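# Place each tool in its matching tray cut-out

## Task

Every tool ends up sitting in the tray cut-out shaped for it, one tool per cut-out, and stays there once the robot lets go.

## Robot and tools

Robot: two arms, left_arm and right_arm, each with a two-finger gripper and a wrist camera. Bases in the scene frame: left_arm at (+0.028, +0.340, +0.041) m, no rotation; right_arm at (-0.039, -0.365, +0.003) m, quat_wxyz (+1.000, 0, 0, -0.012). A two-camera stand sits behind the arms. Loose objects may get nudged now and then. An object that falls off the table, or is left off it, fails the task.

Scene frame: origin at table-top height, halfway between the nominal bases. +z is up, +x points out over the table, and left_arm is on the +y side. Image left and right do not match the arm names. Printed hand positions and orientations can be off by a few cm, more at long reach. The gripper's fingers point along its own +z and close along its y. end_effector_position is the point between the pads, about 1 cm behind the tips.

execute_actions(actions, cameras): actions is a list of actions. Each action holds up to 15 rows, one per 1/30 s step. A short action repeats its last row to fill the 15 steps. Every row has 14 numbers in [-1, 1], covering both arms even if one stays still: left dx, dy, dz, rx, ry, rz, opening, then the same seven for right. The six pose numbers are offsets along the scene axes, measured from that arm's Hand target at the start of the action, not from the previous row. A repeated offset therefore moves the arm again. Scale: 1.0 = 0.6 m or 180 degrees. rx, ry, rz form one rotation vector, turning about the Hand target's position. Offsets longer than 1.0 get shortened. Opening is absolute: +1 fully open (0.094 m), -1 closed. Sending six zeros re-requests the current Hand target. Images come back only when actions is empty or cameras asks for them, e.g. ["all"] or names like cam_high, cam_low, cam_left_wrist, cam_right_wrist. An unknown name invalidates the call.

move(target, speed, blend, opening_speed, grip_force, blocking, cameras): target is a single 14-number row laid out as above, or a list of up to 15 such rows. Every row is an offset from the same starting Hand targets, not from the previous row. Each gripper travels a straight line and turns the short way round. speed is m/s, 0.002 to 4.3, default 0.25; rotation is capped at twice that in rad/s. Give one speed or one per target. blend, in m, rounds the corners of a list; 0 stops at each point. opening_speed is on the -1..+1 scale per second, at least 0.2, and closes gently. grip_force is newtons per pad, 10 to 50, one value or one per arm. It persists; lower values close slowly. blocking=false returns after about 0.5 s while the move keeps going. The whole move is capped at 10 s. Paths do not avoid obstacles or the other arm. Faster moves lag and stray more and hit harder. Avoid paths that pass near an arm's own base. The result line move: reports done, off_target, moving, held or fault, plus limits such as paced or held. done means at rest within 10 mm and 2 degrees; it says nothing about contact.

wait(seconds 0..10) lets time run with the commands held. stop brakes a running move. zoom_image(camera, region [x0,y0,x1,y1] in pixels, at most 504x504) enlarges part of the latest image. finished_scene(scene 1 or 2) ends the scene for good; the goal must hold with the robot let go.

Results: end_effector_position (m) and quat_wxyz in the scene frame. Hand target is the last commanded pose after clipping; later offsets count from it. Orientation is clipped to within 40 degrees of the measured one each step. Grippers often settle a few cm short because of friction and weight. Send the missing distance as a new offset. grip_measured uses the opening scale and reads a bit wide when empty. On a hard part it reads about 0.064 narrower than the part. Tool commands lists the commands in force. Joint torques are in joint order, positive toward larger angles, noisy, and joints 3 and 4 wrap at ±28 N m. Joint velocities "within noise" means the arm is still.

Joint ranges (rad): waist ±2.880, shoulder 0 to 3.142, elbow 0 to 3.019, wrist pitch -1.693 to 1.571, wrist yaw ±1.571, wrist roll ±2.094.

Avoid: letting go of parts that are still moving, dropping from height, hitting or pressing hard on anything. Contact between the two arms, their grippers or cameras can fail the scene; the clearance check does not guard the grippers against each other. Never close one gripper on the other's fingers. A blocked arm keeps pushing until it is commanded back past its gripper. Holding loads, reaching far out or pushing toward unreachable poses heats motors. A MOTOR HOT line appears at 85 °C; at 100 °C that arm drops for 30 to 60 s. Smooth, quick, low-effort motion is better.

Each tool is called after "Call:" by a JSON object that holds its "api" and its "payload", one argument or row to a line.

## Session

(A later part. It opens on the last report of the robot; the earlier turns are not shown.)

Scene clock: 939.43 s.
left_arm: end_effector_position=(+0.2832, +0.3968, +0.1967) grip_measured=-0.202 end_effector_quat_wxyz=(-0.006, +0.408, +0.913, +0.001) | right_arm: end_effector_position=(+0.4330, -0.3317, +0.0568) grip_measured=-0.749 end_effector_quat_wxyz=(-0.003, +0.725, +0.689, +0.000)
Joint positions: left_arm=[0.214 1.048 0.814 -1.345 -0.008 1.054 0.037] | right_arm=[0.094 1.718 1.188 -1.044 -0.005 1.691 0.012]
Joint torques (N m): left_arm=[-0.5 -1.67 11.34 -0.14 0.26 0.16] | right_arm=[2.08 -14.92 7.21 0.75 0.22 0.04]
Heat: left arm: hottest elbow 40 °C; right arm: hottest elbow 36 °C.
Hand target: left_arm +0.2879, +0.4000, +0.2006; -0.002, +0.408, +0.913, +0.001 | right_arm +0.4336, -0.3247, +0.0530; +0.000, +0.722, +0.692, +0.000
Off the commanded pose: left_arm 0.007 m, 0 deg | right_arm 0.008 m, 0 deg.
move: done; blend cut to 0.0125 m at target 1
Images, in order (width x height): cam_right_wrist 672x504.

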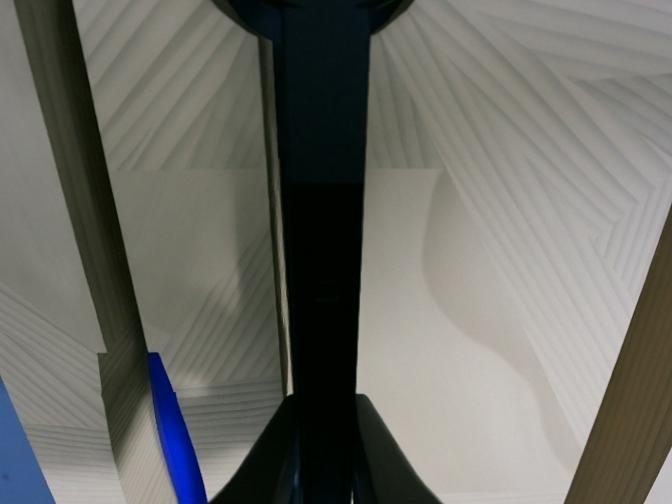

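Call:
{"api": "move", "payload": {
  "target": [0,0,0,0,0,0,-0.2,0.0055,0.001,-0.006,0,0,0.005,-0.95],
  "speed": 0.05,
  "cameras": ["cam_right_wrist"]
}}

Scene clock: 962.43 s.
left_arm: end_effector_position=(+0.2832, +0.3968, +0.1967) grip_measured=-0.202 end_effector_quat_wxyz=(-0.006, +0.408, +0.913, +0.001) | right_arm: end_effector_position=(+0.4335, -0.3317, +0.0509) grip_measured=-0.749 end_effector_quat_wxyz=(-0.005, +0.725, +0.689, -0.002)
Joint positions: left_arm=[0.214 1.048 0.814 -1.345 -0.008 1.054 0.037] | right_arm=[0.094 1.731 1.188 -1.038 -0.004 1.691 0.012]
Joint torques (N m): left_arm=[-0.44 -1.73 11.36 -0.17 0.26 0.16] | right_arm=[2.08 -15.27 7.72 0.77 0.21 -0.1]
Heat: left arm: hottest elbow 40 °C; right arm: hottest elbow 34 °C.
Hand target: left_arm +0.2879, +0.4000, +0.2006; -0.002, +0.408, +0.913, +0.001 | right_arm +0.4370, -0.3241, +0.0494; +0.000, +0.717, +0.697, +0.000
Off the commanded pose: left_arm 0.007 m, 0 deg | right_arm 0.008 m, 1 deg.
move: done
Images, in order (width x height): cam_right_wrist 672x504.

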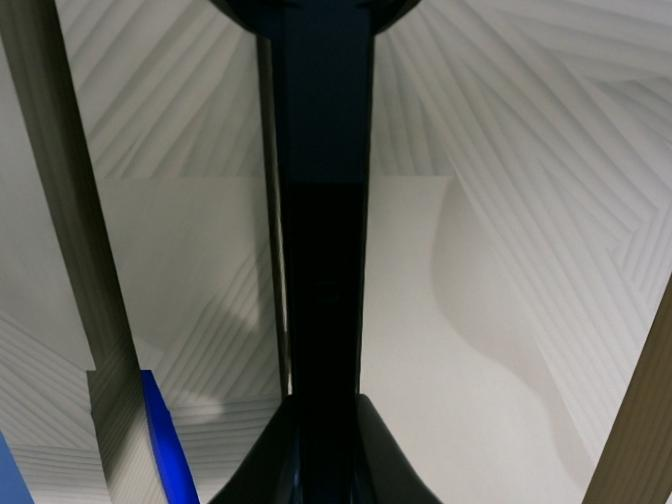

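Call:
{"api": "move", "payload": {
  "target": [0,0,0,0,0,0,-0.2,0.012,0.0,0.01,0,0,0.011,-0.95],
  "speed": 0.05,
  "cameras": ["cam_right_wrist"]
}}

Scene clock: 965.37 s.
left_arm: end_effector_position=(+0.2832, +0.3968, +0.1967) grip_measured=-0.202 end_effector_quat_wxyz=(-0.006, +0.408, +0.913, +0.001) | right_arm: end_effector_position=(+0.4333, -0.3317, +0.0493) grip_measured=-0.749 end_effector_quat_wxyz=(-0.006, +0.714, +0.700, -0.004)
Joint positions: left_arm=[0.214 1.048 0.814 -1.345 -0.008 1.054 0.037] | right_arm=[0.094 1.734 1.188 -1.038 -0.004 1.66 0.012]
Joint torques (N m): left_arm=[-0.5 -1.79 11.34 -0.18 0.26 0.17] | right_arm=[2.14 -14.74 10.33 -0.08 0.19 -0.15]
Heat: left arm: hottest elbow 40 °C; right arm: hottest elbow 33 °C.
Hand target: left_arm +0.2879, +0.4000, +0.2006; -0.002, +0.408, +0.913, +0.001 | right_arm +0.4442, -0.3241, +0.0555; +0.000, +0.705, +0.709, +0.000
Off the commanded pose: left_arm 0.007 m, 0 deg | right_arm 0.015 m, 2 deg.
move: off_target (right_arm)
Images, in order (width x height): cam_right_wrist 672x504.

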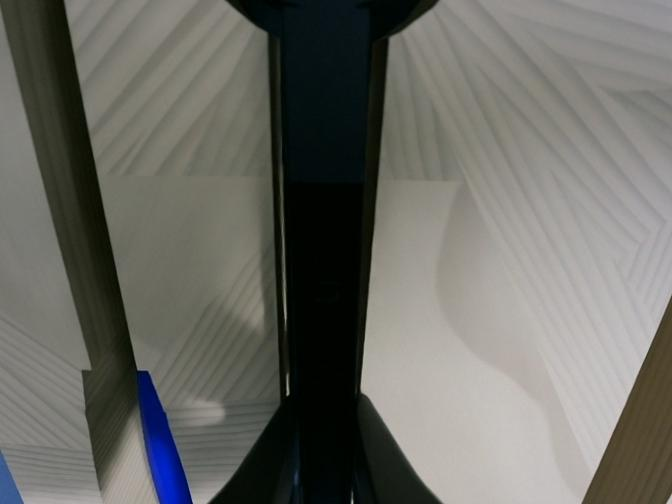

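Call:
{"api": "zoom_image", "payload": {
  "camera": "cam_right_wrist",
  "region": [230, 0, 430, 120]
}}

Call:
{"api": "zoom_image", "payload": {
  "camera": "cam_right_wrist",
  "region": [240, 300, 410, 410]
}}

Scaled by 2.520 from the camera's 672x504 image, which has a finer 960x720 frame.

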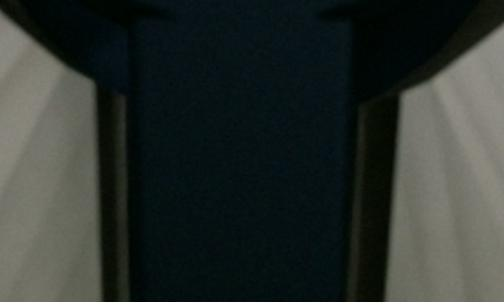

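Scaled by 2.965 from the camera's 672x504 image, which has a finer 960x720 frame.

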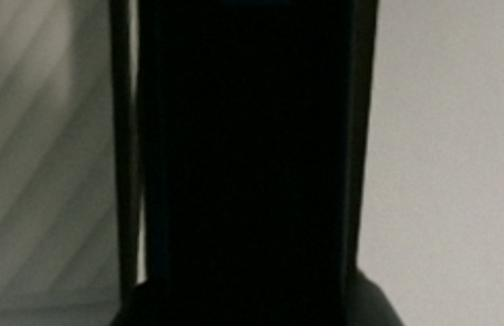

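Call:
{"api": "move", "payload": {
  "target": [0,0,0,0,0,0,-0.2,0.0,0.0035,0.0,0,0,-0.0167,-0.95],
  "speed": 0.05,
  "cameras": ["cam_right_wrist"]
}}

Scene clock: 982.30 s.
left_arm: end_effector_position=(+0.2832, +0.3968, +0.1967) grip_measured=-0.202 end_effector_quat_wxyz=(-0.006, +0.408, +0.913, +0.001) | right_arm: end_effector_position=(+0.4332, -0.3315, +0.0493) grip_measured=-0.749 end_effector_quat_wxyz=(-0.006, +0.726, +0.687, -0.004)
Joint positions: left_arm=[0.214 1.048 0.814 -1.345 -0.008 1.054 0.037] | right_arm=[0.095 1.734 1.188 -1.038 -0.004 1.697 0.012]
Joint torques (N m): left_arm=[-0.44 -1.73 11.36 -0.16 0.26 0.17] | right_arm=[2.08 -14.74 10.39 -0.13 0.16 0.05]
Heat: left arm: hottest elbow 40 °C; right arm: hottest elbow 33 °C.
Hand target: left_arm +0.2879, +0.4000, +0.2006; -0.002, +0.408, +0.913, +0.001 | right_arm +0.4442, -0.3220, +0.0555; +0.000, +0.723, +0.691, +0.000
Off the commanded pose: left_arm 0.007 m, 0 deg | right_arm 0.016 m, 1 deg.
move: off_target (right_arm)
Images, in order (width x height): cam_right_wrist 672x504.

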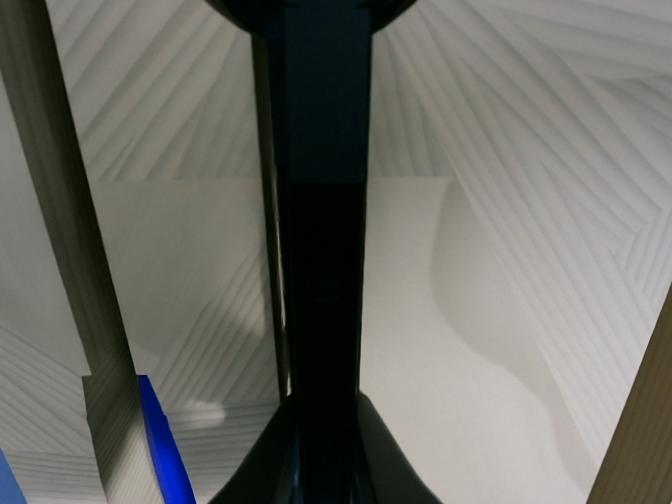

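Call:
{"api": "move", "payload": {
  "target": [0,0,0,0,0,0,-0.2,0.0,0.003,0.013,0,0,0.0106,-0.95],
  "speed": 0.05,
  "cameras": ["cam_right_wrist"]
}}

Scene clock: 987.67 s.
left_arm: end_effector_position=(+0.2832, +0.3968, +0.1967) grip_measured=-0.202 end_effector_quat_wxyz=(-0.006, +0.408, +0.913, +0.001) | right_arm: end_effector_position=(+0.4292, -0.3299, +0.0494) grip_measured=-0.749 end_effector_quat_wxyz=(-0.010, +0.720, +0.694, -0.010)
Joint positions: left_arm=[0.214 1.048 0.814 -1.345 -0.008 1.054 0.037] | right_arm=[0.099 1.734 1.188 -1.053 -0.002 1.682 0.012]
Joint torques (N m): left_arm=[-0.5 -1.79 11.36 -0.16 0.26 0.17] | right_arm=[2.08 -15.74 11.17 -0.28 0.11 -0.11]
Heat: left arm: hottest elbow 41 °C; right arm: hottest elbow 33 °C.
Hand target: left_arm +0.2879, +0.4000, +0.2006; -0.002, +0.408, +0.913, +0.001 | right_arm +0.4441, -0.3201, +0.0633; +0.000, +0.711, +0.703, +0.000
Off the commanded pose: left_arm 0.007 m, 0 deg | right_arm 0.023 m, 2 deg.
move: off_target (right_arm)
Images, in order (width x height): cam_right_wrist 672x504.

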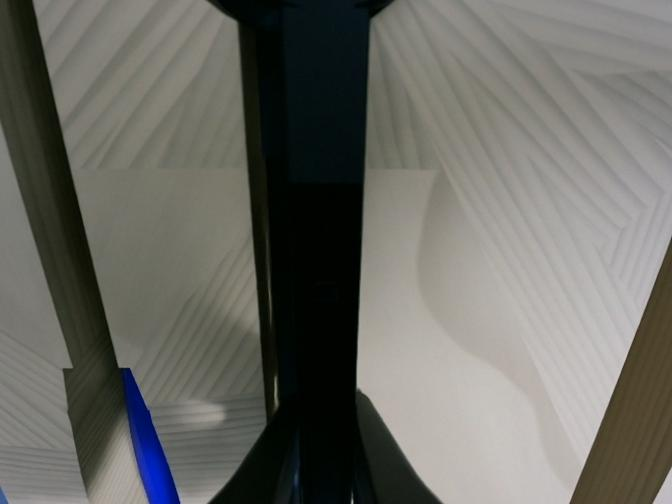

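Call:
{"api": "move", "payload": {
  "target": [
    [0,0,0,0,0,0,-0.2,0.02,0.0,0.04,0,0,0,-0.95],
    [0,0,0,0,0,0,-0.2,-0.0143,0.0,-0.0225,0,0,0,-0.95]
  ],
  "speed": 0.06,
  "cameras": ["cam_right_wrist"]
}}

Scene clock: 992.63 s.
left_arm: end_effector_position=(+0.2832, +0.3968, +0.1967) grip_measured=-0.202 end_effector_quat_wxyz=(-0.006, +0.408, +0.913, +0.001) | right_arm: end_effector_position=(+0.4342, -0.3284, +0.0502) grip_measured=-0.749 end_effector_quat_wxyz=(-0.004, +0.718, +0.696, -0.003)
Joint positions: left_arm=[0.214 1.048 0.814 -1.345 -0.008 1.054 0.037] | right_arm=[0.101 1.734 1.191 -1.038 -0.002 1.68 0.012]
Joint torques (N m): left_arm=[-0.44 -1.79 11.33 -0.16 0.26 0.17] | right_arm=[2.08 -15.74 7.15 0.66 0.11 -0.08]
Heat: left arm: hottest elbow 41 °C; right arm: hottest elbow 34 °C.
Hand target: left_arm +0.2879, +0.4000, +0.2006; -0.002, +0.408, +0.913, +0.001 | right_arm +0.4354, -0.3202, +0.0497; +0.000, +0.712, +0.703, +0.000
Off the commanded pose: left_arm 0.007 m, 0 deg | right_arm 0.008 m, 1 deg.
move: done
Images, in order (width x height): cam_right_wrist 672x504.

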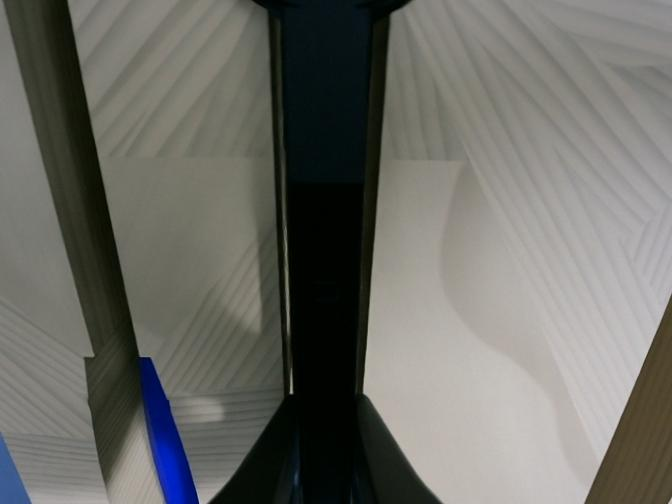

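Call:
{"api": "move", "payload": {
  "target": [0,0,0,0,0,0,-0.2,0,-0.0293,0.0,0,0,0,-0.95],
  "speed": 0.05,
  "cameras": ["cam_right_wrist"]
}}

Call:
{"api": "zoom_image", "payload": {
  "camera": "cam_right_wrist",
  "region": [230, 0, 430, 120]
}}

Call:
{"api": "zoom_image", "payload": {
  "camera": "cam_right_wrist",
  "region": [240, 300, 410, 410]
}}

Scene clock: 1000.10 s.
left_arm: end_effector_position=(+0.2832, +0.3968, +0.1967) grip_measured=-0.202 end_effector_quat_wxyz=(-0.006, +0.408, +0.913, +0.001) | right_arm: end_effector_position=(+0.4343, -0.3293, +0.0502) grip_measured=-0.749 end_effector_quat_wxyz=(-0.004, +0.709, +0.705, -0.003)
Joint positions: left_arm=[0.214 1.048 0.814 -1.345 -0.008 1.054 0.037] | right_arm=[0.099 1.734 1.191 -1.038 -0.002 1.652 0.012]
Joint torques (N m): left_arm=[-0.44 -1.79 11.36 -0.14 0.26 0.17] | right_arm=[-0.5 -16.21 6.87 0.76 0.12 -0.16]
Heat: left arm: hottest elbow 41 °C; right arm: hottest elbow 33 °C.
Hand target: left_arm +0.2879, +0.4000, +0.2006; -0.002, +0.408, +0.913, +0.001 | right_arm +0.4354, -0.3378, +0.0497; +0.000, +0.711, +0.703, +0.000
Off the commanded pose: left_arm 0.007 m, 0 deg | right_arm 0.009 m, 1 deg.
move: done
Images, in order (width x height): cam_right_wrist 672x504.

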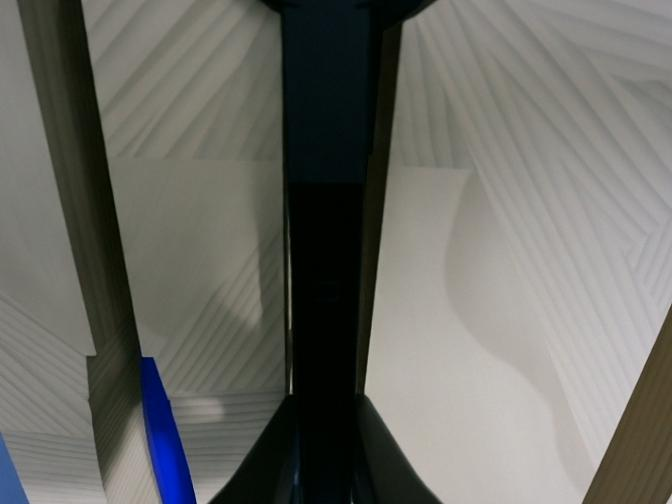

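Scaled by 2.520 from the camera's 672x504 image, which has a finer 960x720 frame.

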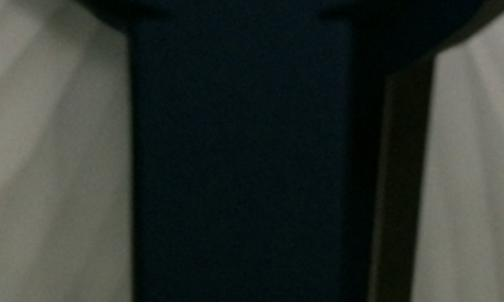

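Scaled by 2.965 from the camera's 672x504 image, which has a finer 960x720 frame.

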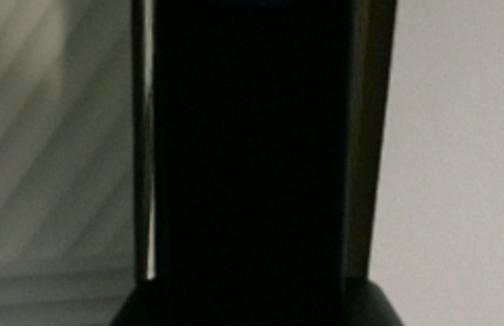

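Call:
{"api": "move", "payload": {
  "target": [0,0,0,0,0,0,-0.2,0,-0.001,0.0,0,0,-0.018,-0.95],
  "speed": 0.05,
  "cameras": ["cam_right_wrist"]
}}

Call:
{"api": "zoom_image", "payload": {
  "camera": "cam_right_wrist",
  "region": [230, 0, 430, 120]
}}

Call:
{"api": "zoom_image", "payload": {
  "camera": "cam_right_wrist",
  "region": [240, 300, 410, 410]
}}

Scene clock: 1005.40 s.
left_arm: end_effector_position=(+0.2832, +0.3968, +0.1967) grip_measured=-0.202 end_effector_quat_wxyz=(-0.006, +0.408, +0.913, +0.001) | right_arm: end_effector_position=(+0.4343, -0.3298, +0.0502) grip_measured=-0.749 end_effector_quat_wxyz=(-0.004, +0.722, +0.692, -0.003)
Joint positions: left_arm=[0.214 1.048 0.814 -1.345 -0.008 1.054 0.037] | right_arm=[0.098 1.734 1.191 -1.038 -0.002 1.688 0.012]
Joint torques (N m): left_arm=[-0.44 -1.73 11.37 -0.16 0.26 0.17] | right_arm=[-0.32 -16.15 6.86 0.83 0.12 0.07]
Heat: left arm: hottest elbow 41 °C; right arm: hottest elbow 33 °C.
Hand target: left_arm +0.2879, +0.4000, +0.2006; -0.002, +0.408, +0.913, +0.001 | right_arm +0.4354, -0.3383, +0.0497; +0.000, +0.731, +0.682, +0.000
Off the commanded pose: left_arm 0.007 m, 0 deg | right_arm 0.009 m, 2 deg.
move: done
Images, in order (width x height): cam_right_wrist 672x504.

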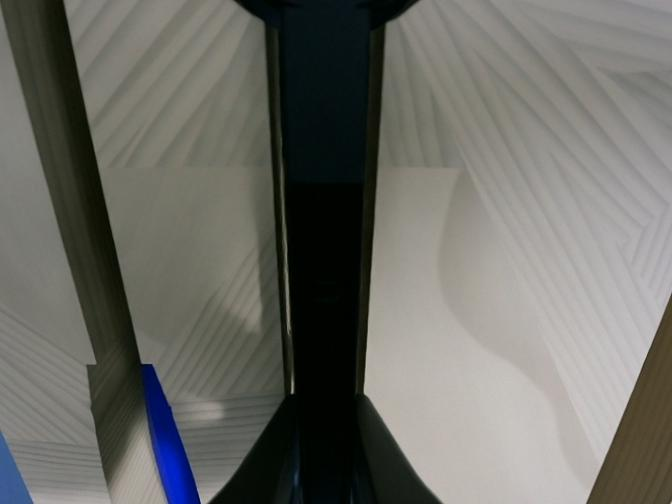

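Scaled by 2.520 from the camera's 672x504 image, which has a finer 960x720 frame.

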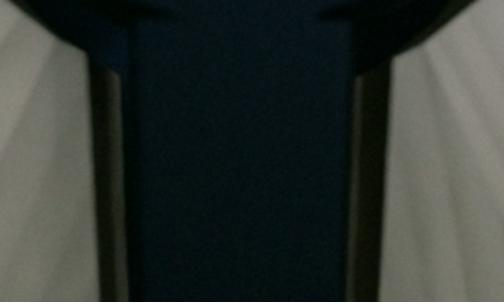

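Scaled by 2.965 from the camera's 672x504 image, which has a finer 960x720 frame.

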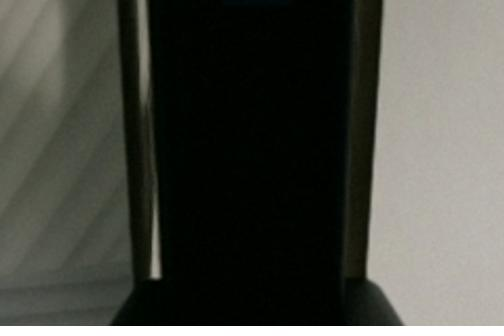

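Call:
{"api": "move", "payload": {
  "target": [0,0,0,0,0,0,-0.2,0,0,0.0,0,0,0,-0.5],
  "speed": 0.05,
  "opening_speed": 1.0,
  "cameras": ["cam_right_wrist","cam_low"]
}}

Scene clock: 1012.47 s.
left_arm: end_effector_position=(+0.2832, +0.3968, +0.1967) grip_measured=-0.202 end_effector_quat_wxyz=(-0.006, +0.408, +0.913, +0.001) | right_arm: end_effector_position=(+0.4345, -0.3298, +0.0502) grip_measured=-0.503 end_effector_quat_wxyz=(-0.004, +0.722, +0.692, -0.003)
Joint positions: left_arm=[0.214 1.048 0.814 -1.345 -0.008 1.054 0.037] | right_arm=[0.098 1.734 1.191 -1.037 -0.002 1.688 0.023]
Joint torques (N m): left_arm=[-0.44 -1.73 11.37 -0.16 0.26 0.17] | right_arm=[-0.26 -15.91 6.82 0.72 0.12 0.04]
Heat: left arm: hottest elbow 41 °C; right arm: hottest elbow 33 °C.
Hand target: left_arm +0.2879, +0.4000, +0.2006; -0.002, +0.408, +0.913, +0.001 | right_arm +0.4355, -0.3383, +0.0497; +0.000, +0.731, +0.682, +0.000
Off the commanded pose: left_arm 0.007 m, 0 deg | right_arm 0.009 m, 2 deg.
move: done
Images, in order (width x height): cam_low 672x504, cam_right_wrist 672x504.

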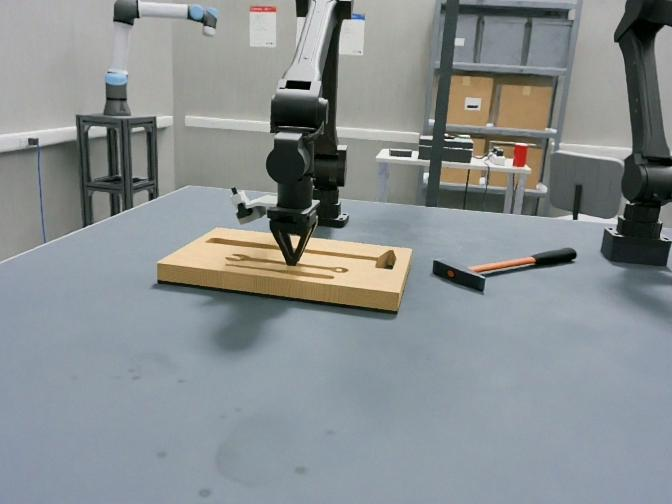

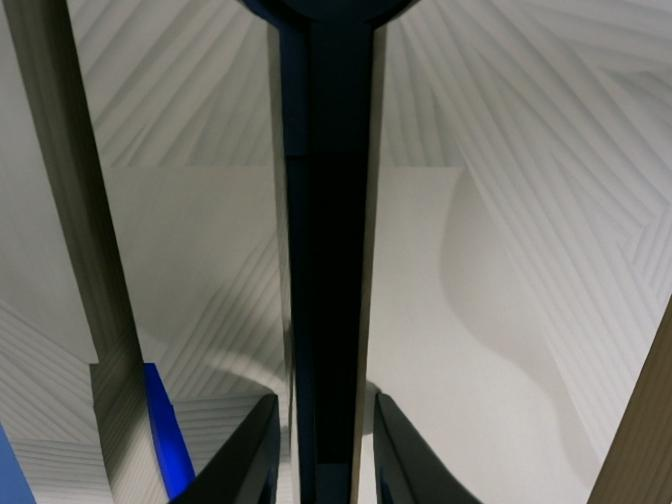

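Call:
{"api": "move", "payload": {
  "target": [0,0,0,0,0,0,-0.2,0.033,0,0.15,0,0,0,-0.4],
  "speed": 0.12,
  "cameras": ["cam_right_wrist","cam_low","cam_high"]
}}

Scene clock: 1015.90 s.
left_arm: end_effector_position=(+0.2832, +0.3968, +0.1967) grip_measured=-0.202 end_effector_quat_wxyz=(-0.006, +0.408, +0.913, +0.001) | right_arm: end_effector_position=(+0.4356, -0.3308, +0.1142) grip_measured=-0.402 end_effector_quat_wxyz=(-0.019, +0.723, +0.691, -0.021)
Joint positions: left_arm=[0.214 1.048 0.814 -1.345 -0.008 1.054 0.037] | right_arm=[0.096 1.69 1.317 -1.255 -0.002 1.688 0.028]
Joint torques (N m): left_arm=[-0.44 -1.79 11.34 -0.16 0.26 0.17] | right_arm=[-0.38 -16.91 13 -0.25 0.13 0.01]
Heat: left arm: hottest elbow 41 °C; right arm: hottest elbow 33 °C.
Hand target: left_arm +0.2879, +0.4000, +0.2006; -0.002, +0.408, +0.913, +0.001 | right_arm +0.4554, -0.3384, +0.1396; +0.000, +0.731, +0.682, +0.000
Off the commanded pose: left_arm 0.007 m, 0 deg | right_arm 0.033 m, 4 deg.
move: off_target (right_arm)
Images, in order (width x height): cam_high 672x504, cam_low 672x504, cam_right_wrist 672x504.

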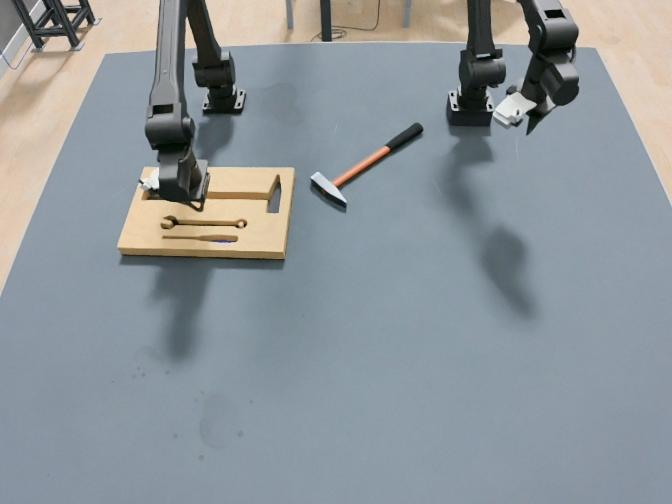

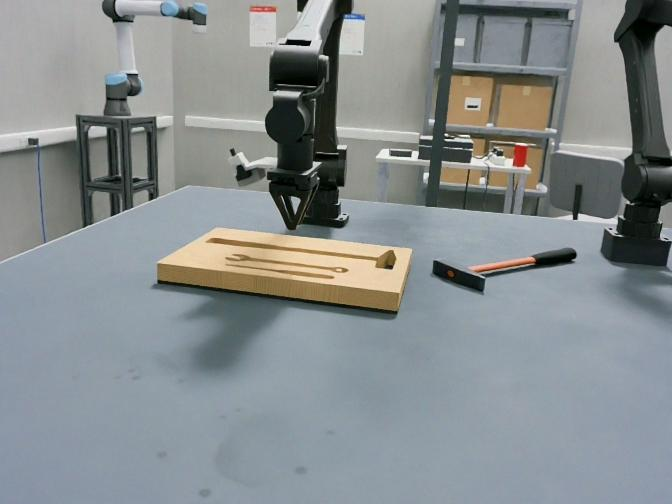

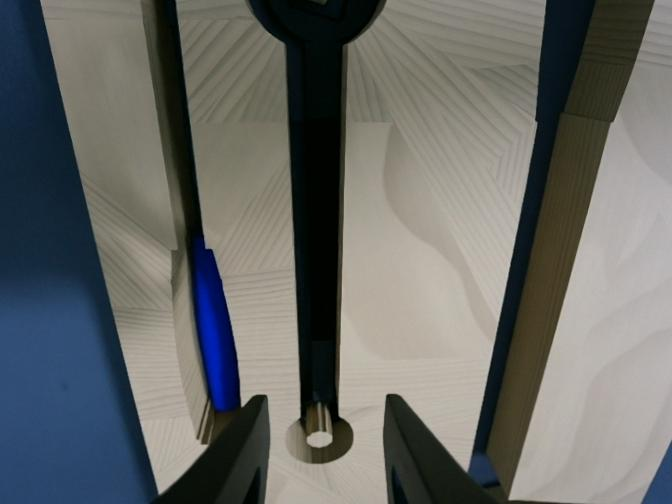

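Call:
{"api": "zoom_image", "payload": {
  "camera": "cam_low",
  "region": [150, 220, 420, 320]
}}

Call:
{"api": "zoom_image", "payload": {
  "camera": "cam_right_wrist",
  "region": [230, 0, 430, 150]
}}

Call:
{"api": "zoom_image", "payload": {
  "camera": "cam_right_wrist",
  "region": [260, 340, 380, 480]
}}

Scaled by 1.867 from the camera's 672x504 image, which has a finer 960x720 frame.

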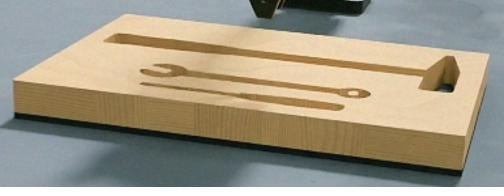

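Scaled by 2.520 from the camera's 672x504 image, which has a finer 960x720 frame.

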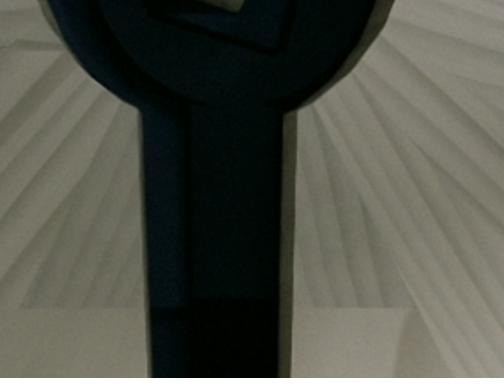

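Scaled by 3.600 from the camera's 672x504 image, which has a finer 960x720 frame.

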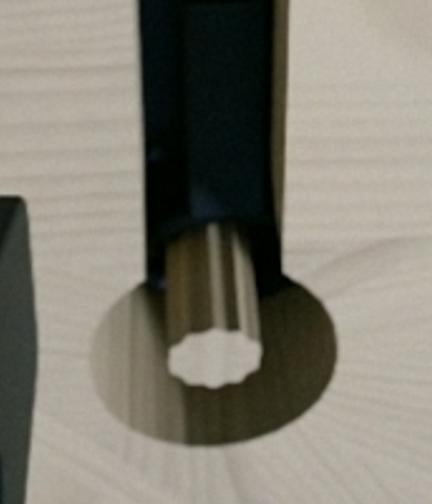

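Call:
{"api": "move", "payload": {
  "target": [0,0,0,0,0,0,-0.2,0.0,0.06,0.12,0,0,0,-0.3],
  "speed": 0.25,
  "cameras": ["cam_right_wrist"]
}}

Scene clock: 1021.47 s.
left_arm: end_effector_position=(+0.2832, +0.3968, +0.1967) grip_measured=-0.202 end_effector_quat_wxyz=(-0.006, +0.408, +0.913, +0.001) | right_arm: end_effector_position=(+0.4404, -0.3094, +0.1888) grip_measured=-0.302 end_effector_quat_wxyz=(-0.016, +0.731, +0.682, -0.019)
Joint positions: left_arm=[0.214 1.048 0.814 -1.345 -0.008 1.054 0.037] | right_arm=[0.14 1.649 1.468 -1.439 -0.002 1.757 0.033]
Joint torques (N m): left_arm=[-0.38 -1.73 11.34 -0.17 0.25 0.17] | right_arm=[1.61 -15.97 13.75 -0.24 0.09 0.06]
Heat: left arm: hottest elbow 41 °C; right arm: hottest elbow 33 °C.
Hand target: left_arm +0.2879, +0.4000, +0.2006; -0.002, +0.408, +0.913, +0.001 | right_arm +0.4553, -0.3024, +0.2118; +0.000, +0.731, +0.682, +0.000
Off the commanded pose: left_arm 0.007 m, 0 deg | right_arm 0.028 m, 3 deg.
move: off_target (right_arm)
Images, in order (width x height): cam_right_wrist 672x504.

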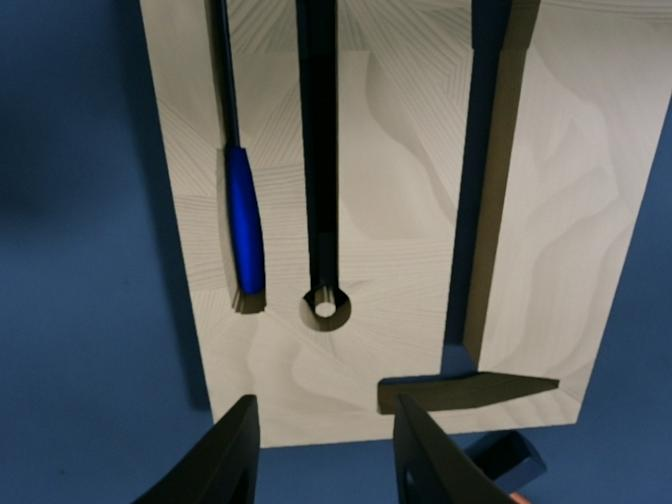

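Call:
{"api": "move", "payload": {
  "target": [0,0,0,0,0,0,-0.2,-0.305,0.514,-0.11,0,0,0.2554,-0.2],
  "speed": 0.3,
  "cameras": ["cam_right_wrist","cam_high"]
}}

Scene clock: 1030.53 s.
left_arm: end_effector_position=(+0.2832, +0.3968, +0.1967) grip_measured=-0.202 end_effector_quat_wxyz=(-0.006, +0.408, +0.913, +0.001) | right_arm: end_effector_position=(+0.2617, -0.0084, +0.1332) grip_measured=-0.202 end_effector_quat_wxyz=(-0.008, +0.412, +0.911, -0.023)
Joint positions: left_arm=[0.214 1.048 0.814 -1.345 -0.008 1.054 0.037] | right_arm=[0.894 1.645 1.312 -1.285 -0.002 1.721 0.037]
Joint torques (N m): left_arm=[-0.5 -1.79 11.36 -0.17 0.26 0.17] | right_arm=[1.03 -14.8 11.77 0.64 0.11 -0.15]
Heat: left arm: hottest elbow 41 °C; right arm: hottest elbow 34 °C.
Hand target: left_arm +0.2879, +0.4000, +0.2006; -0.002, +0.408, +0.913, +0.001 | right_arm +0.2723, +0.0060, +0.1456; +0.000, +0.407, +0.914, +0.000
Off the commanded pose: left_arm 0.007 m, 0 deg | right_arm 0.022 m, 3 deg.
move: off_target (right_arm)
Images, in order (width x height): cam_high 672x504, cam_right_wrist 672x504.

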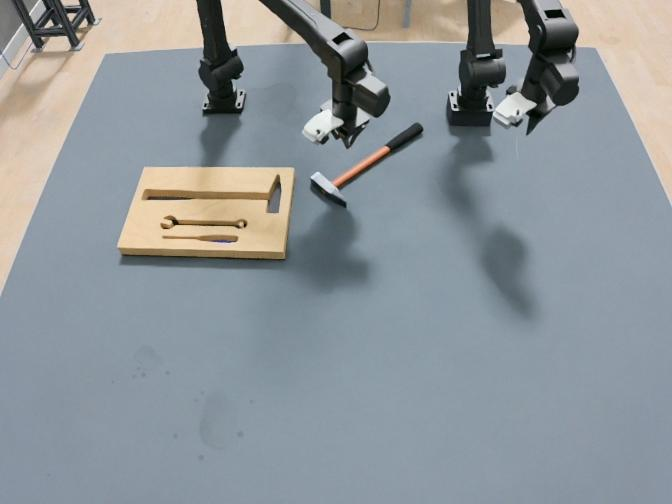

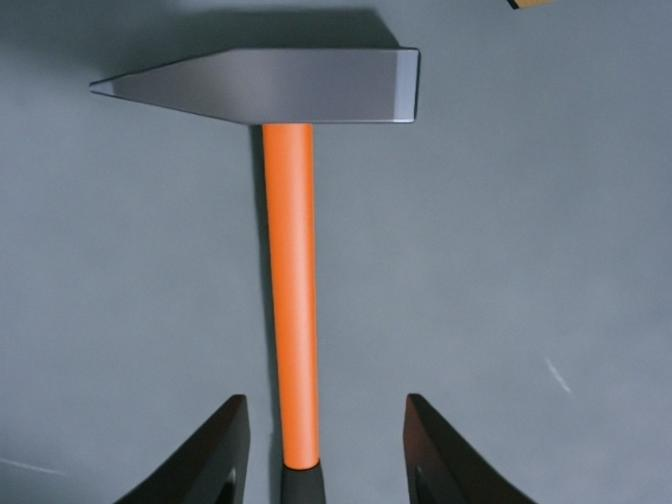

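Call:
{"api": "zoom_image", "payload": {
  "camera": "cam_high",
  "region": [110, 160, 300, 265]
}}

Scaled by 2.653 from the camera's 672x504 image, which has a finer 960x720 frame.

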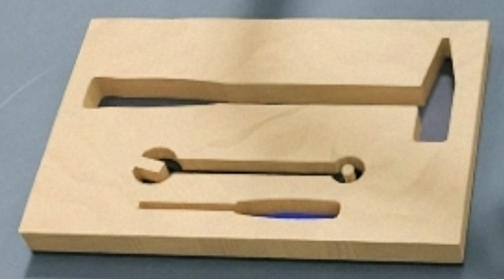

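Call:
{"api": "move", "payload": {
  "target": [
    [0,0,0,0,0,0,-0.2,-0.0172,0.0128,-0.1177,0,0,0,-0.2],
    [0,0,0,0,0,0,-0.2,-0.0282,0.0128,-0.19,0,0,0,-0.2]
  ],
  "speed": [0.15,0.08],
  "blend": 0.015,
  "cameras": ["cam_right_wrist"]
}}

Scene clock: 1045.83 s.
left_arm: end_effector_position=(+0.2832, +0.3968, +0.1967) grip_measured=-0.202 end_effector_quat_wxyz=(-0.006, +0.408, +0.913, +0.001) | right_arm: end_effector_position=(+0.2614, +0.0086, +0.0370) grip_measured=-0.202 end_effector_quat_wxyz=(-0.001, +0.410, +0.912, +0.001)
Joint positions: left_arm=[0.214 1.048 0.814 -1.345 -0.008 1.054 0.037] | right_arm=[0.917 1.758 1.183 -0.996 -0.002 1.739 0.037]
Joint torques (N m): left_arm=[-0.38 -1.73 11.34 -0.16 0.26 0.17] | right_arm=[2.08 -15.09 6.83 0.73 0.11 0.05]
Heat: left arm: hottest elbow 41 °C; right arm: hottest elbow 34 °C.
Hand target: left_arm +0.2879, +0.4000, +0.2006; -0.002, +0.408, +0.913, +0.001 | right_arm +0.2554, +0.0137, +0.0317; +0.000, +0.407, +0.914, +0.000
Off the commanded pose: left_arm 0.007 m, 0 deg | right_arm 0.010 m, 0 deg.
move: done
Images, in order (width x height): cam_right_wrist 672x504.

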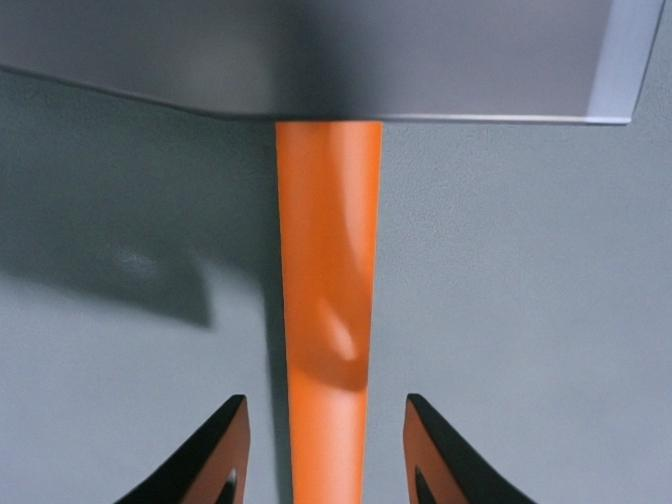

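Call:
{"api": "move", "payload": {
  "target": [0,0,0,0,0,0,-0.2,0,0,-0.028,0,0,0,-0.2],
  "speed": 0.06
}}

Call:
{"api": "move", "payload": {
  "target": [0,0,0,0,0,0,-0.2,0,0,0,0,0,0,-0.85],
  "speed": 0.06,
  "opening_speed": 0.6,
  "grip_force": 50,
  "cameras": ["cam_right_wrist"]
}}

Scene clock: 1051.63 s.
left_arm: end_effector_position=(+0.2832, +0.3968, +0.1967) grip_measured=-0.202 end_effector_quat_wxyz=(-0.006, +0.408, +0.913, +0.001) | right_arm: end_effector_position=(+0.2617, +0.0090, +0.0207) grip_measured=-0.202 end_effector_quat_wxyz=(-0.001, +0.410, +0.912, +0.001)
Joint positions: left_arm=[0.214 1.048 0.814 -1.345 -0.008 1.054 0.037] | right_arm=[0.917 1.783 1.168 -0.954 -0.002 1.739 0.037]
Joint torques (N m): left_arm=[-0.44 -1.73 11.36 -0.16 0.26 0.17] | right_arm=[2.14 -15.21 6.68 0.75 0.1 0.05]
Heat: left arm: hottest elbow 41 °C; right arm: hottest elbow 33 °C.
Hand target: left_arm +0.2879, +0.4000, +0.2006; -0.002, +0.408, +0.913, +0.001 | right_arm +0.2554, +0.0137, +0.0148; +0.000, +0.407, +0.914, +0.000
Off the commanded pose: left_arm 0.007 m, 0 deg | right_arm 0.010 m, 0 deg.
move: done

Scene clock: 1052.93 s.
left_arm: end_effector_position=(+0.2832, +0.3968, +0.1967) grip_measured=-0.202 end_effector_quat_wxyz=(-0.006, +0.408, +0.913, +0.001) | right_arm: end_effector_position=(+0.2613, +0.0084, +0.0203) grip_measured=-0.577 end_effector_quat_wxyz=(-0.001, +0.410, +0.912, +0.000)
Joint positions: left_arm=[0.214 1.048 0.814 -1.345 -0.008 1.054 0.037] | right_arm=[0.917 1.783 1.166 -0.954 -0.002 1.739 0.02]
Joint torques (N m): left_arm=[-0.44 -1.79 11.36 -0.17 0.26 0.17] | right_arm=[2.02 -14.92 6.83 0.79 0.11 0.04]
Heat: left arm: hottest elbow 41 °C; right arm: hottest elbow 33 °C.
Hand target: left_arm +0.2879, +0.4000, +0.2006; -0.002, +0.408, +0.913, +0.001 | right_arm +0.2554, +0.0137, +0.0148; +0.000, +0.407, +0.914, +0.000
Off the commanded pose: left_arm 0.007 m, 0 deg | right_arm 0.010 m, 0 deg.
move: done
Images, in order (width x height): cam_right_wrist 672x504.

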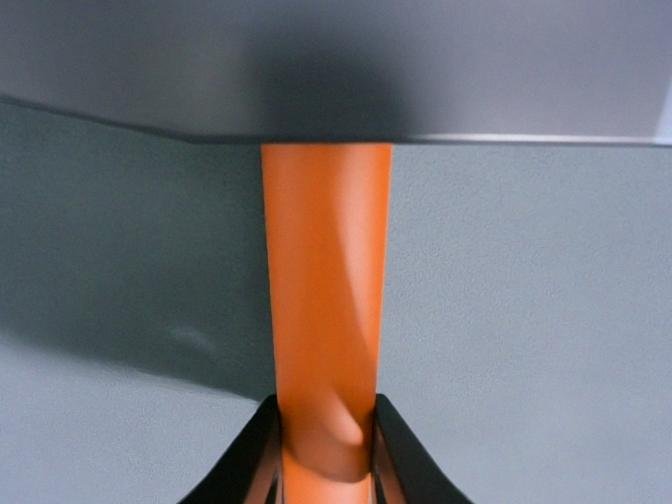

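Call:
{"api": "move", "payload": {
  "target": [0,0,0,0,0,0,-0.2,0.02,0.02,0.27,0,0,0,-0.85],
  "speed": 0.12,
  "cameras": ["cam_right_wrist","cam_low"]
}}

Scene clock: 1059.20 s.
left_arm: end_effector_position=(+0.2832, +0.3968, +0.1967) grip_measured=-0.202 end_effector_quat_wxyz=(-0.006, +0.408, +0.913, +0.001) | right_arm: end_effector_position=(+0.2535, -0.0013, +0.1210) grip_measured=-0.577 end_effector_quat_wxyz=(-0.017, +0.410, +0.910, -0.059)
Joint positions: left_arm=[0.214 1.048 0.814 -1.345 -0.008 1.054 0.037] | right_arm=[0.917 1.704 1.35 -1.34 -0.002 1.739 0.02]
Joint torques (N m): left_arm=[-0.44 -1.79 11.34 -0.16 0.26 0.17] | right_arm=[1.79 -20.66 15.83 -0.61 0.07 -0.01]
Heat: left arm: hottest elbow 41 °C; right arm: hottest elbow 33 °C.
Hand target: left_arm +0.2879, +0.4000, +0.2006; -0.002, +0.408, +0.913, +0.001 | right_arm +0.2674, +0.0258, +0.1769; +0.000, +0.407, +0.914, +0.000
Off the commanded pose: left_arm 0.007 m, 0 deg | right_arm 0.064 m, 7 deg.
move: off_target (right_arm)
Images, in order (width x height): cam_low 672x504, cam_right_wrist 672x504.

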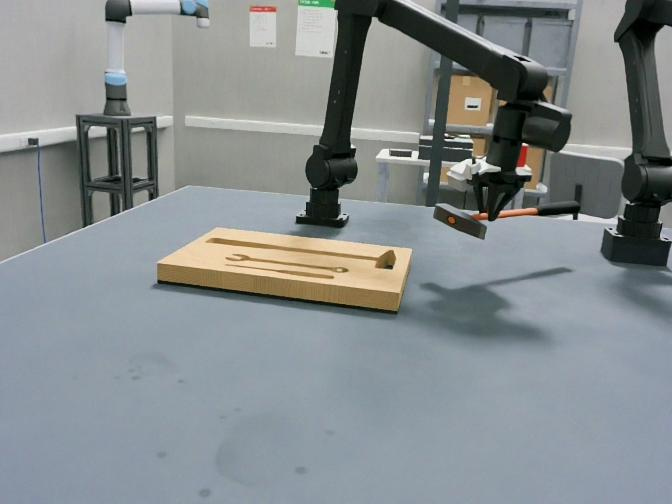

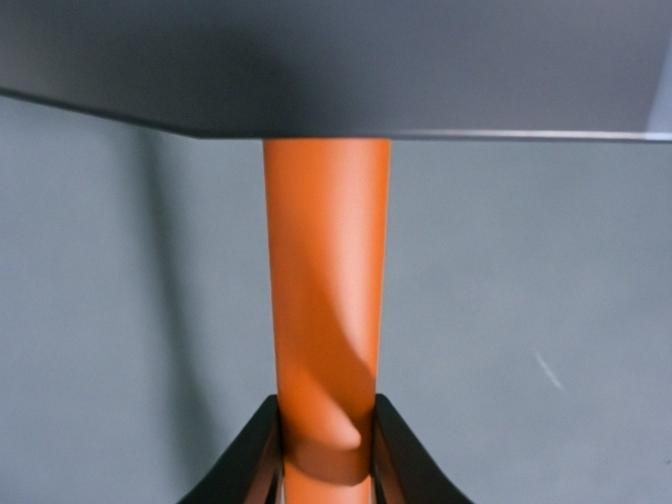

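Call:
{"api": "move", "payload": {
  "target": [0,0,0,0,0,0,-0.2,0.163,-0.49,-0.01,0,0,0.7522,-0.85],
  "speed": 0.28,
  "cameras": ["cam_right_wrist","cam_high"]
}}

Scene clock: 1073.90 s.
left_arm: end_effector_position=(+0.2832, +0.3968, +0.1967) grip_measured=-0.202 end_effector_quat_wxyz=(-0.006, +0.408, +0.913, +0.001) | right_arm: end_effector_position=(+0.3565, -0.2646, +0.1442) grip_measured=-0.577 end_effector_quat_wxyz=(+0.036, +0.693, -0.720, -0.015)
Joint positions: left_arm=[0.214 1.048 0.814 -1.345 -0.008 1.054 0.037] | right_arm=[0.278 1.509 1.179 -1.319 0.009 -1.277 0.02]
Joint torques (N m): left_arm=[-0.44 -1.73 11.36 -0.16 0.25 0.16] | right_arm=[-0.15 -17.44 9.68 0.46 -0.37 -0.16]
Heat: left arm: hottest elbow 41 °C; right arm: hottest elbow 36 °C.
Hand target: left_arm +0.2879, +0.4000, +0.2006; -0.002, +0.408, +0.913, +0.001 | right_arm +0.3652, -0.2683, +0.1709; +0.001, +0.691, -0.723, +0.000
Off the commanded pose: left_arm 0.007 m, 0 deg | right_arm 0.028 m, 4 deg.
move: off_target (right_arm)
Images, in order (width x height): cam_high 672x504, cam_right_wrist 672x504.

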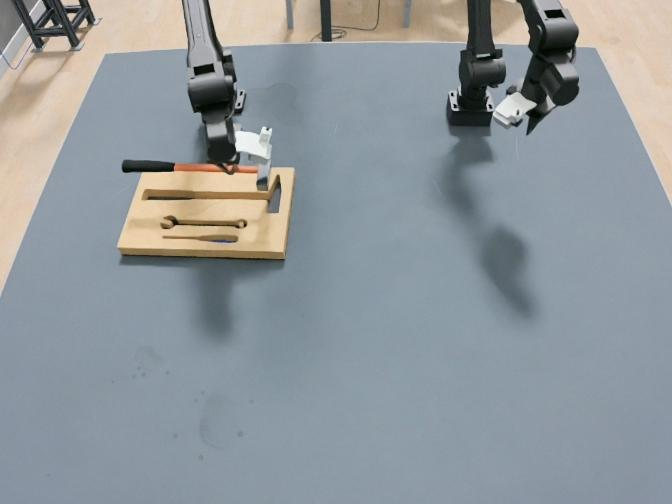

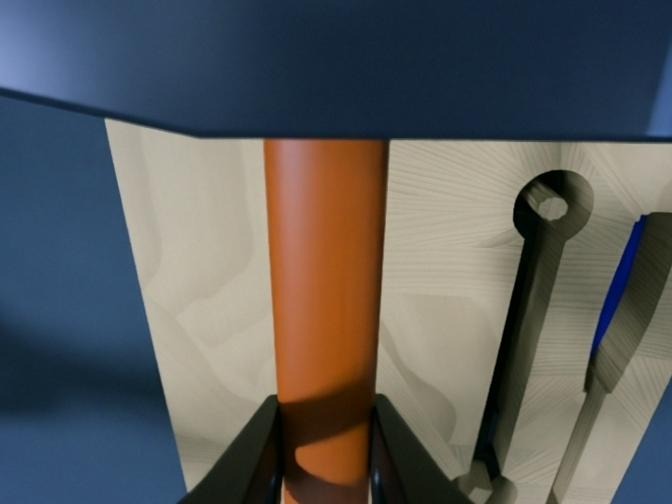

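Call:
{"api": "zoom_image", "payload": {
  "camera": "cam_right_wrist",
  "region": [430, 150, 672, 504]
}}

Scaled by 1.424 from the camera's 672x504 image, which has a finer 960x720 frame.

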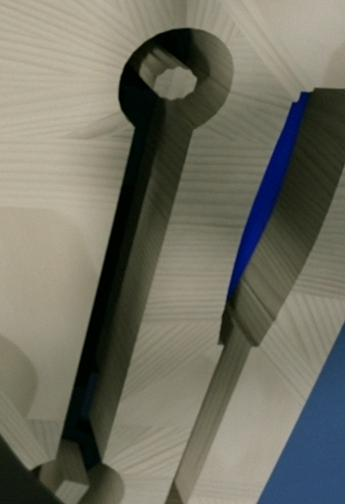

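Call:
{"api": "move", "payload": {
  "target": [0,0,0,0,0,0,-0.2,-0.0203,0.034,-0.1265,0,0,0,-0.85],
  "speed": 0.12,
  "cameras": ["cam_right_wrist"]
}}

Scene clock: 1081.20 s.
left_arm: end_effector_position=(+0.2832, +0.3968, +0.1967) grip_measured=-0.202 end_effector_quat_wxyz=(-0.006, +0.408, +0.913, +0.001) | right_arm: end_effector_position=(+0.3455, -0.2571, +0.0815) grip_measured=-0.577 end_effector_quat_wxyz=(+0.023, +0.689, -0.724, -0.009)
Joint positions: left_arm=[0.214 1.048 0.814 -1.345 -0.008 1.054 0.037] | right_arm=[0.301 1.537 1.033 -1.114 0.006 -1.243 0.02]
Joint torques (N m): left_arm=[-0.44 -1.73 11.37 -0.16 0.26 0.16] | right_arm=[1.96 -14.68 8.92 0.61 -0.31 0.03]
Heat: left arm: hottest elbow 41 °C; right arm: hottest elbow 35 °C.
Hand target: left_arm +0.2879, +0.4000, +0.2006; -0.002, +0.408, +0.913, +0.001 | right_arm +0.3530, -0.2480, +0.0951; +0.000, +0.691, -0.723, +0.000
Off the commanded pose: left_arm 0.007 m, 0 deg | right_arm 0.018 m, 3 deg.
move: off_target (right_arm)
Images, in order (width x height): cam_right_wrist 672x504.

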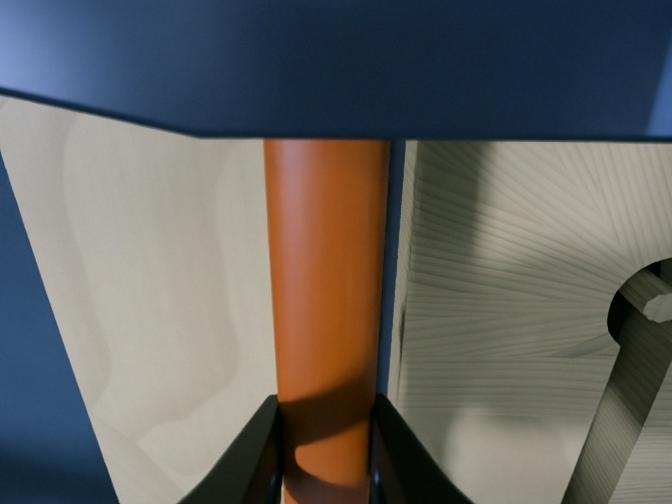

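Call:
{"api": "move", "payload": {
  "target": [0,0,0,0,0,0,-0.2,0.006,0.0,-0.028,0,0,0,-0.85],
  "speed": 0.08,
  "cameras": ["cam_right_wrist"]
}}

Scene clock: 1085.47 s.
left_arm: end_effector_position=(+0.2832, +0.3968, +0.1967) grip_measured=-0.202 end_effector_quat_wxyz=(-0.006, +0.408, +0.913, +0.001) | right_arm: end_effector_position=(+0.3489, -0.2561, +0.0659) grip_measured=-0.577 end_effector_quat_wxyz=(+0.021, +0.689, -0.725, -0.008)
Joint positions: left_arm=[0.214 1.048 0.814 -1.345 -0.008 1.054 0.037] | right_arm=[0.301 1.566 1.019 -1.069 0.006 -1.242 0.02]
Joint torques (N m): left_arm=[-0.44 -1.79 11.34 -0.16 0.26 0.17] | right_arm=[1.55 -14.62 8.62 0.61 -0.31 0]
Heat: left arm: hottest elbow 41 °C; right arm: hottest elbow 35 °C.
Hand target: left_arm +0.2879, +0.4000, +0.2006; -0.002, +0.408, +0.913, +0.001 | right_arm +0.3566, -0.2480, +0.0782; +0.001, +0.691, -0.723, +0.000
Off the commanded pose: left_arm 0.007 m, 0 deg | right_arm 0.017 m, 3 deg.
move: off_target (right_arm)
Images, in order (width x height): cam_right_wrist 672x504.

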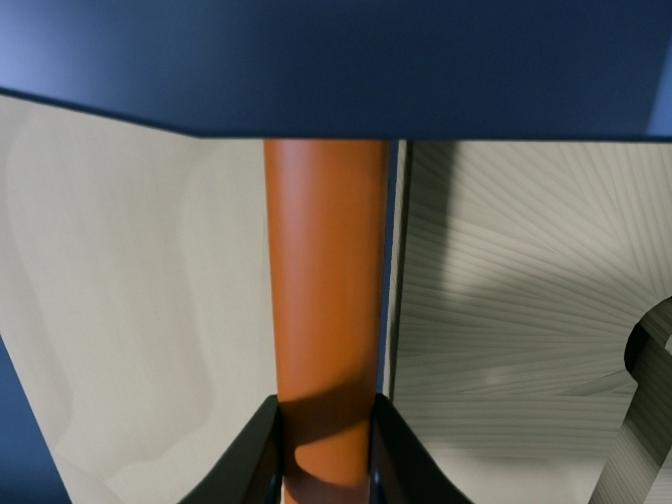

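Call:
{"api": "move", "payload": {
  "target": [0,0,0,0,0,0,-0.2,0.004,0.0,-0.010,0,0,0.006,-0.85],
  "speed": 0.06,
  "cameras": ["cam_right_wrist","cam_high","cam_low"]
}}

Scene clock: 1113.13 s.
left_arm: end_effector_position=(+0.2832, +0.3968, +0.1967) grip_measured=-0.202 end_effector_quat_wxyz=(-0.006, +0.408, +0.913, +0.001) | right_arm: end_effector_position=(+0.3517, -0.2553, +0.0616) grip_measured=-0.577 end_effector_quat_wxyz=(+0.019, +0.690, -0.723, -0.007)
Joint positions: left_arm=[0.214 1.048 0.814 -1.345 -0.008 1.054 0.037] | right_arm=[0.301 1.577 1.019 -1.054 0.006 -1.246 0.02]
Joint torques (N m): left_arm=[-0.44 -1.67 11.36 -0.17 0.26 0.17] | right_arm=[1.61 -14.56 8.42 0.65 -0.29 -0.17]
Heat: left arm: hottest elbow 41 °C; right arm: hottest elbow 34 °C.
Hand target: left_arm +0.2879, +0.4000, +0.2006; -0.002, +0.408, +0.913, +0.001 | right_arm +0.3590, -0.2480, +0.0722; +0.000, +0.698, -0.716, +0.000
Off the commanded pose: left_arm 0.007 m, 0 deg | right_arm 0.015 m, 3 deg.
move: off_target (right_arm)
Images, in order (width x height): cam_high 672x504, cam_low 672x504, cam_right_wrist 672x504.

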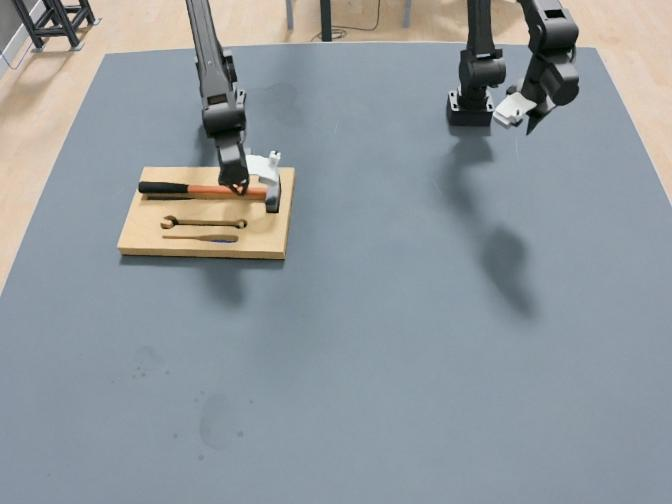

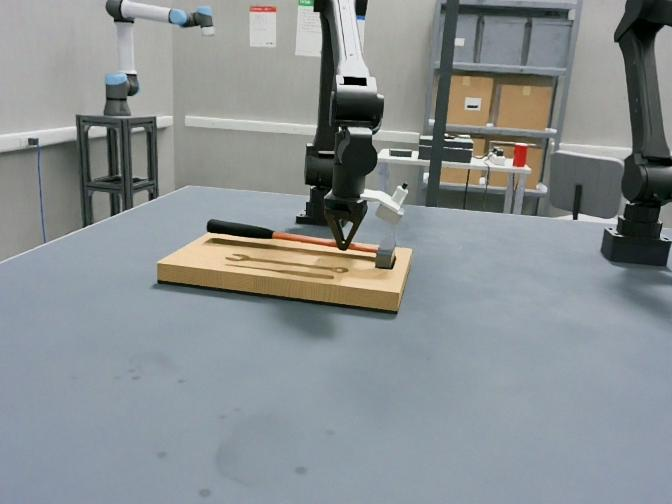

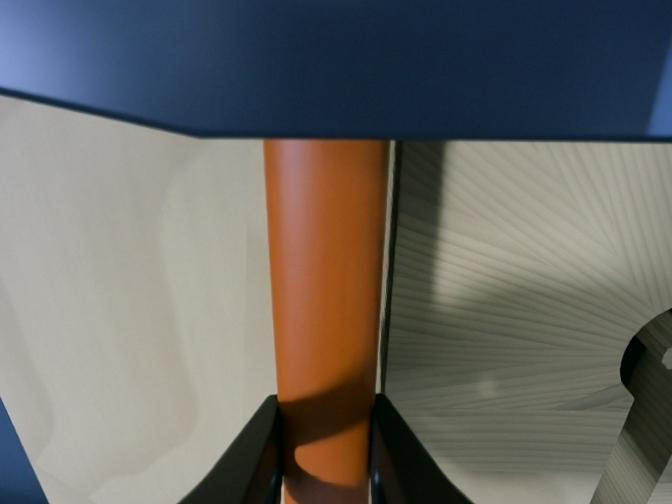

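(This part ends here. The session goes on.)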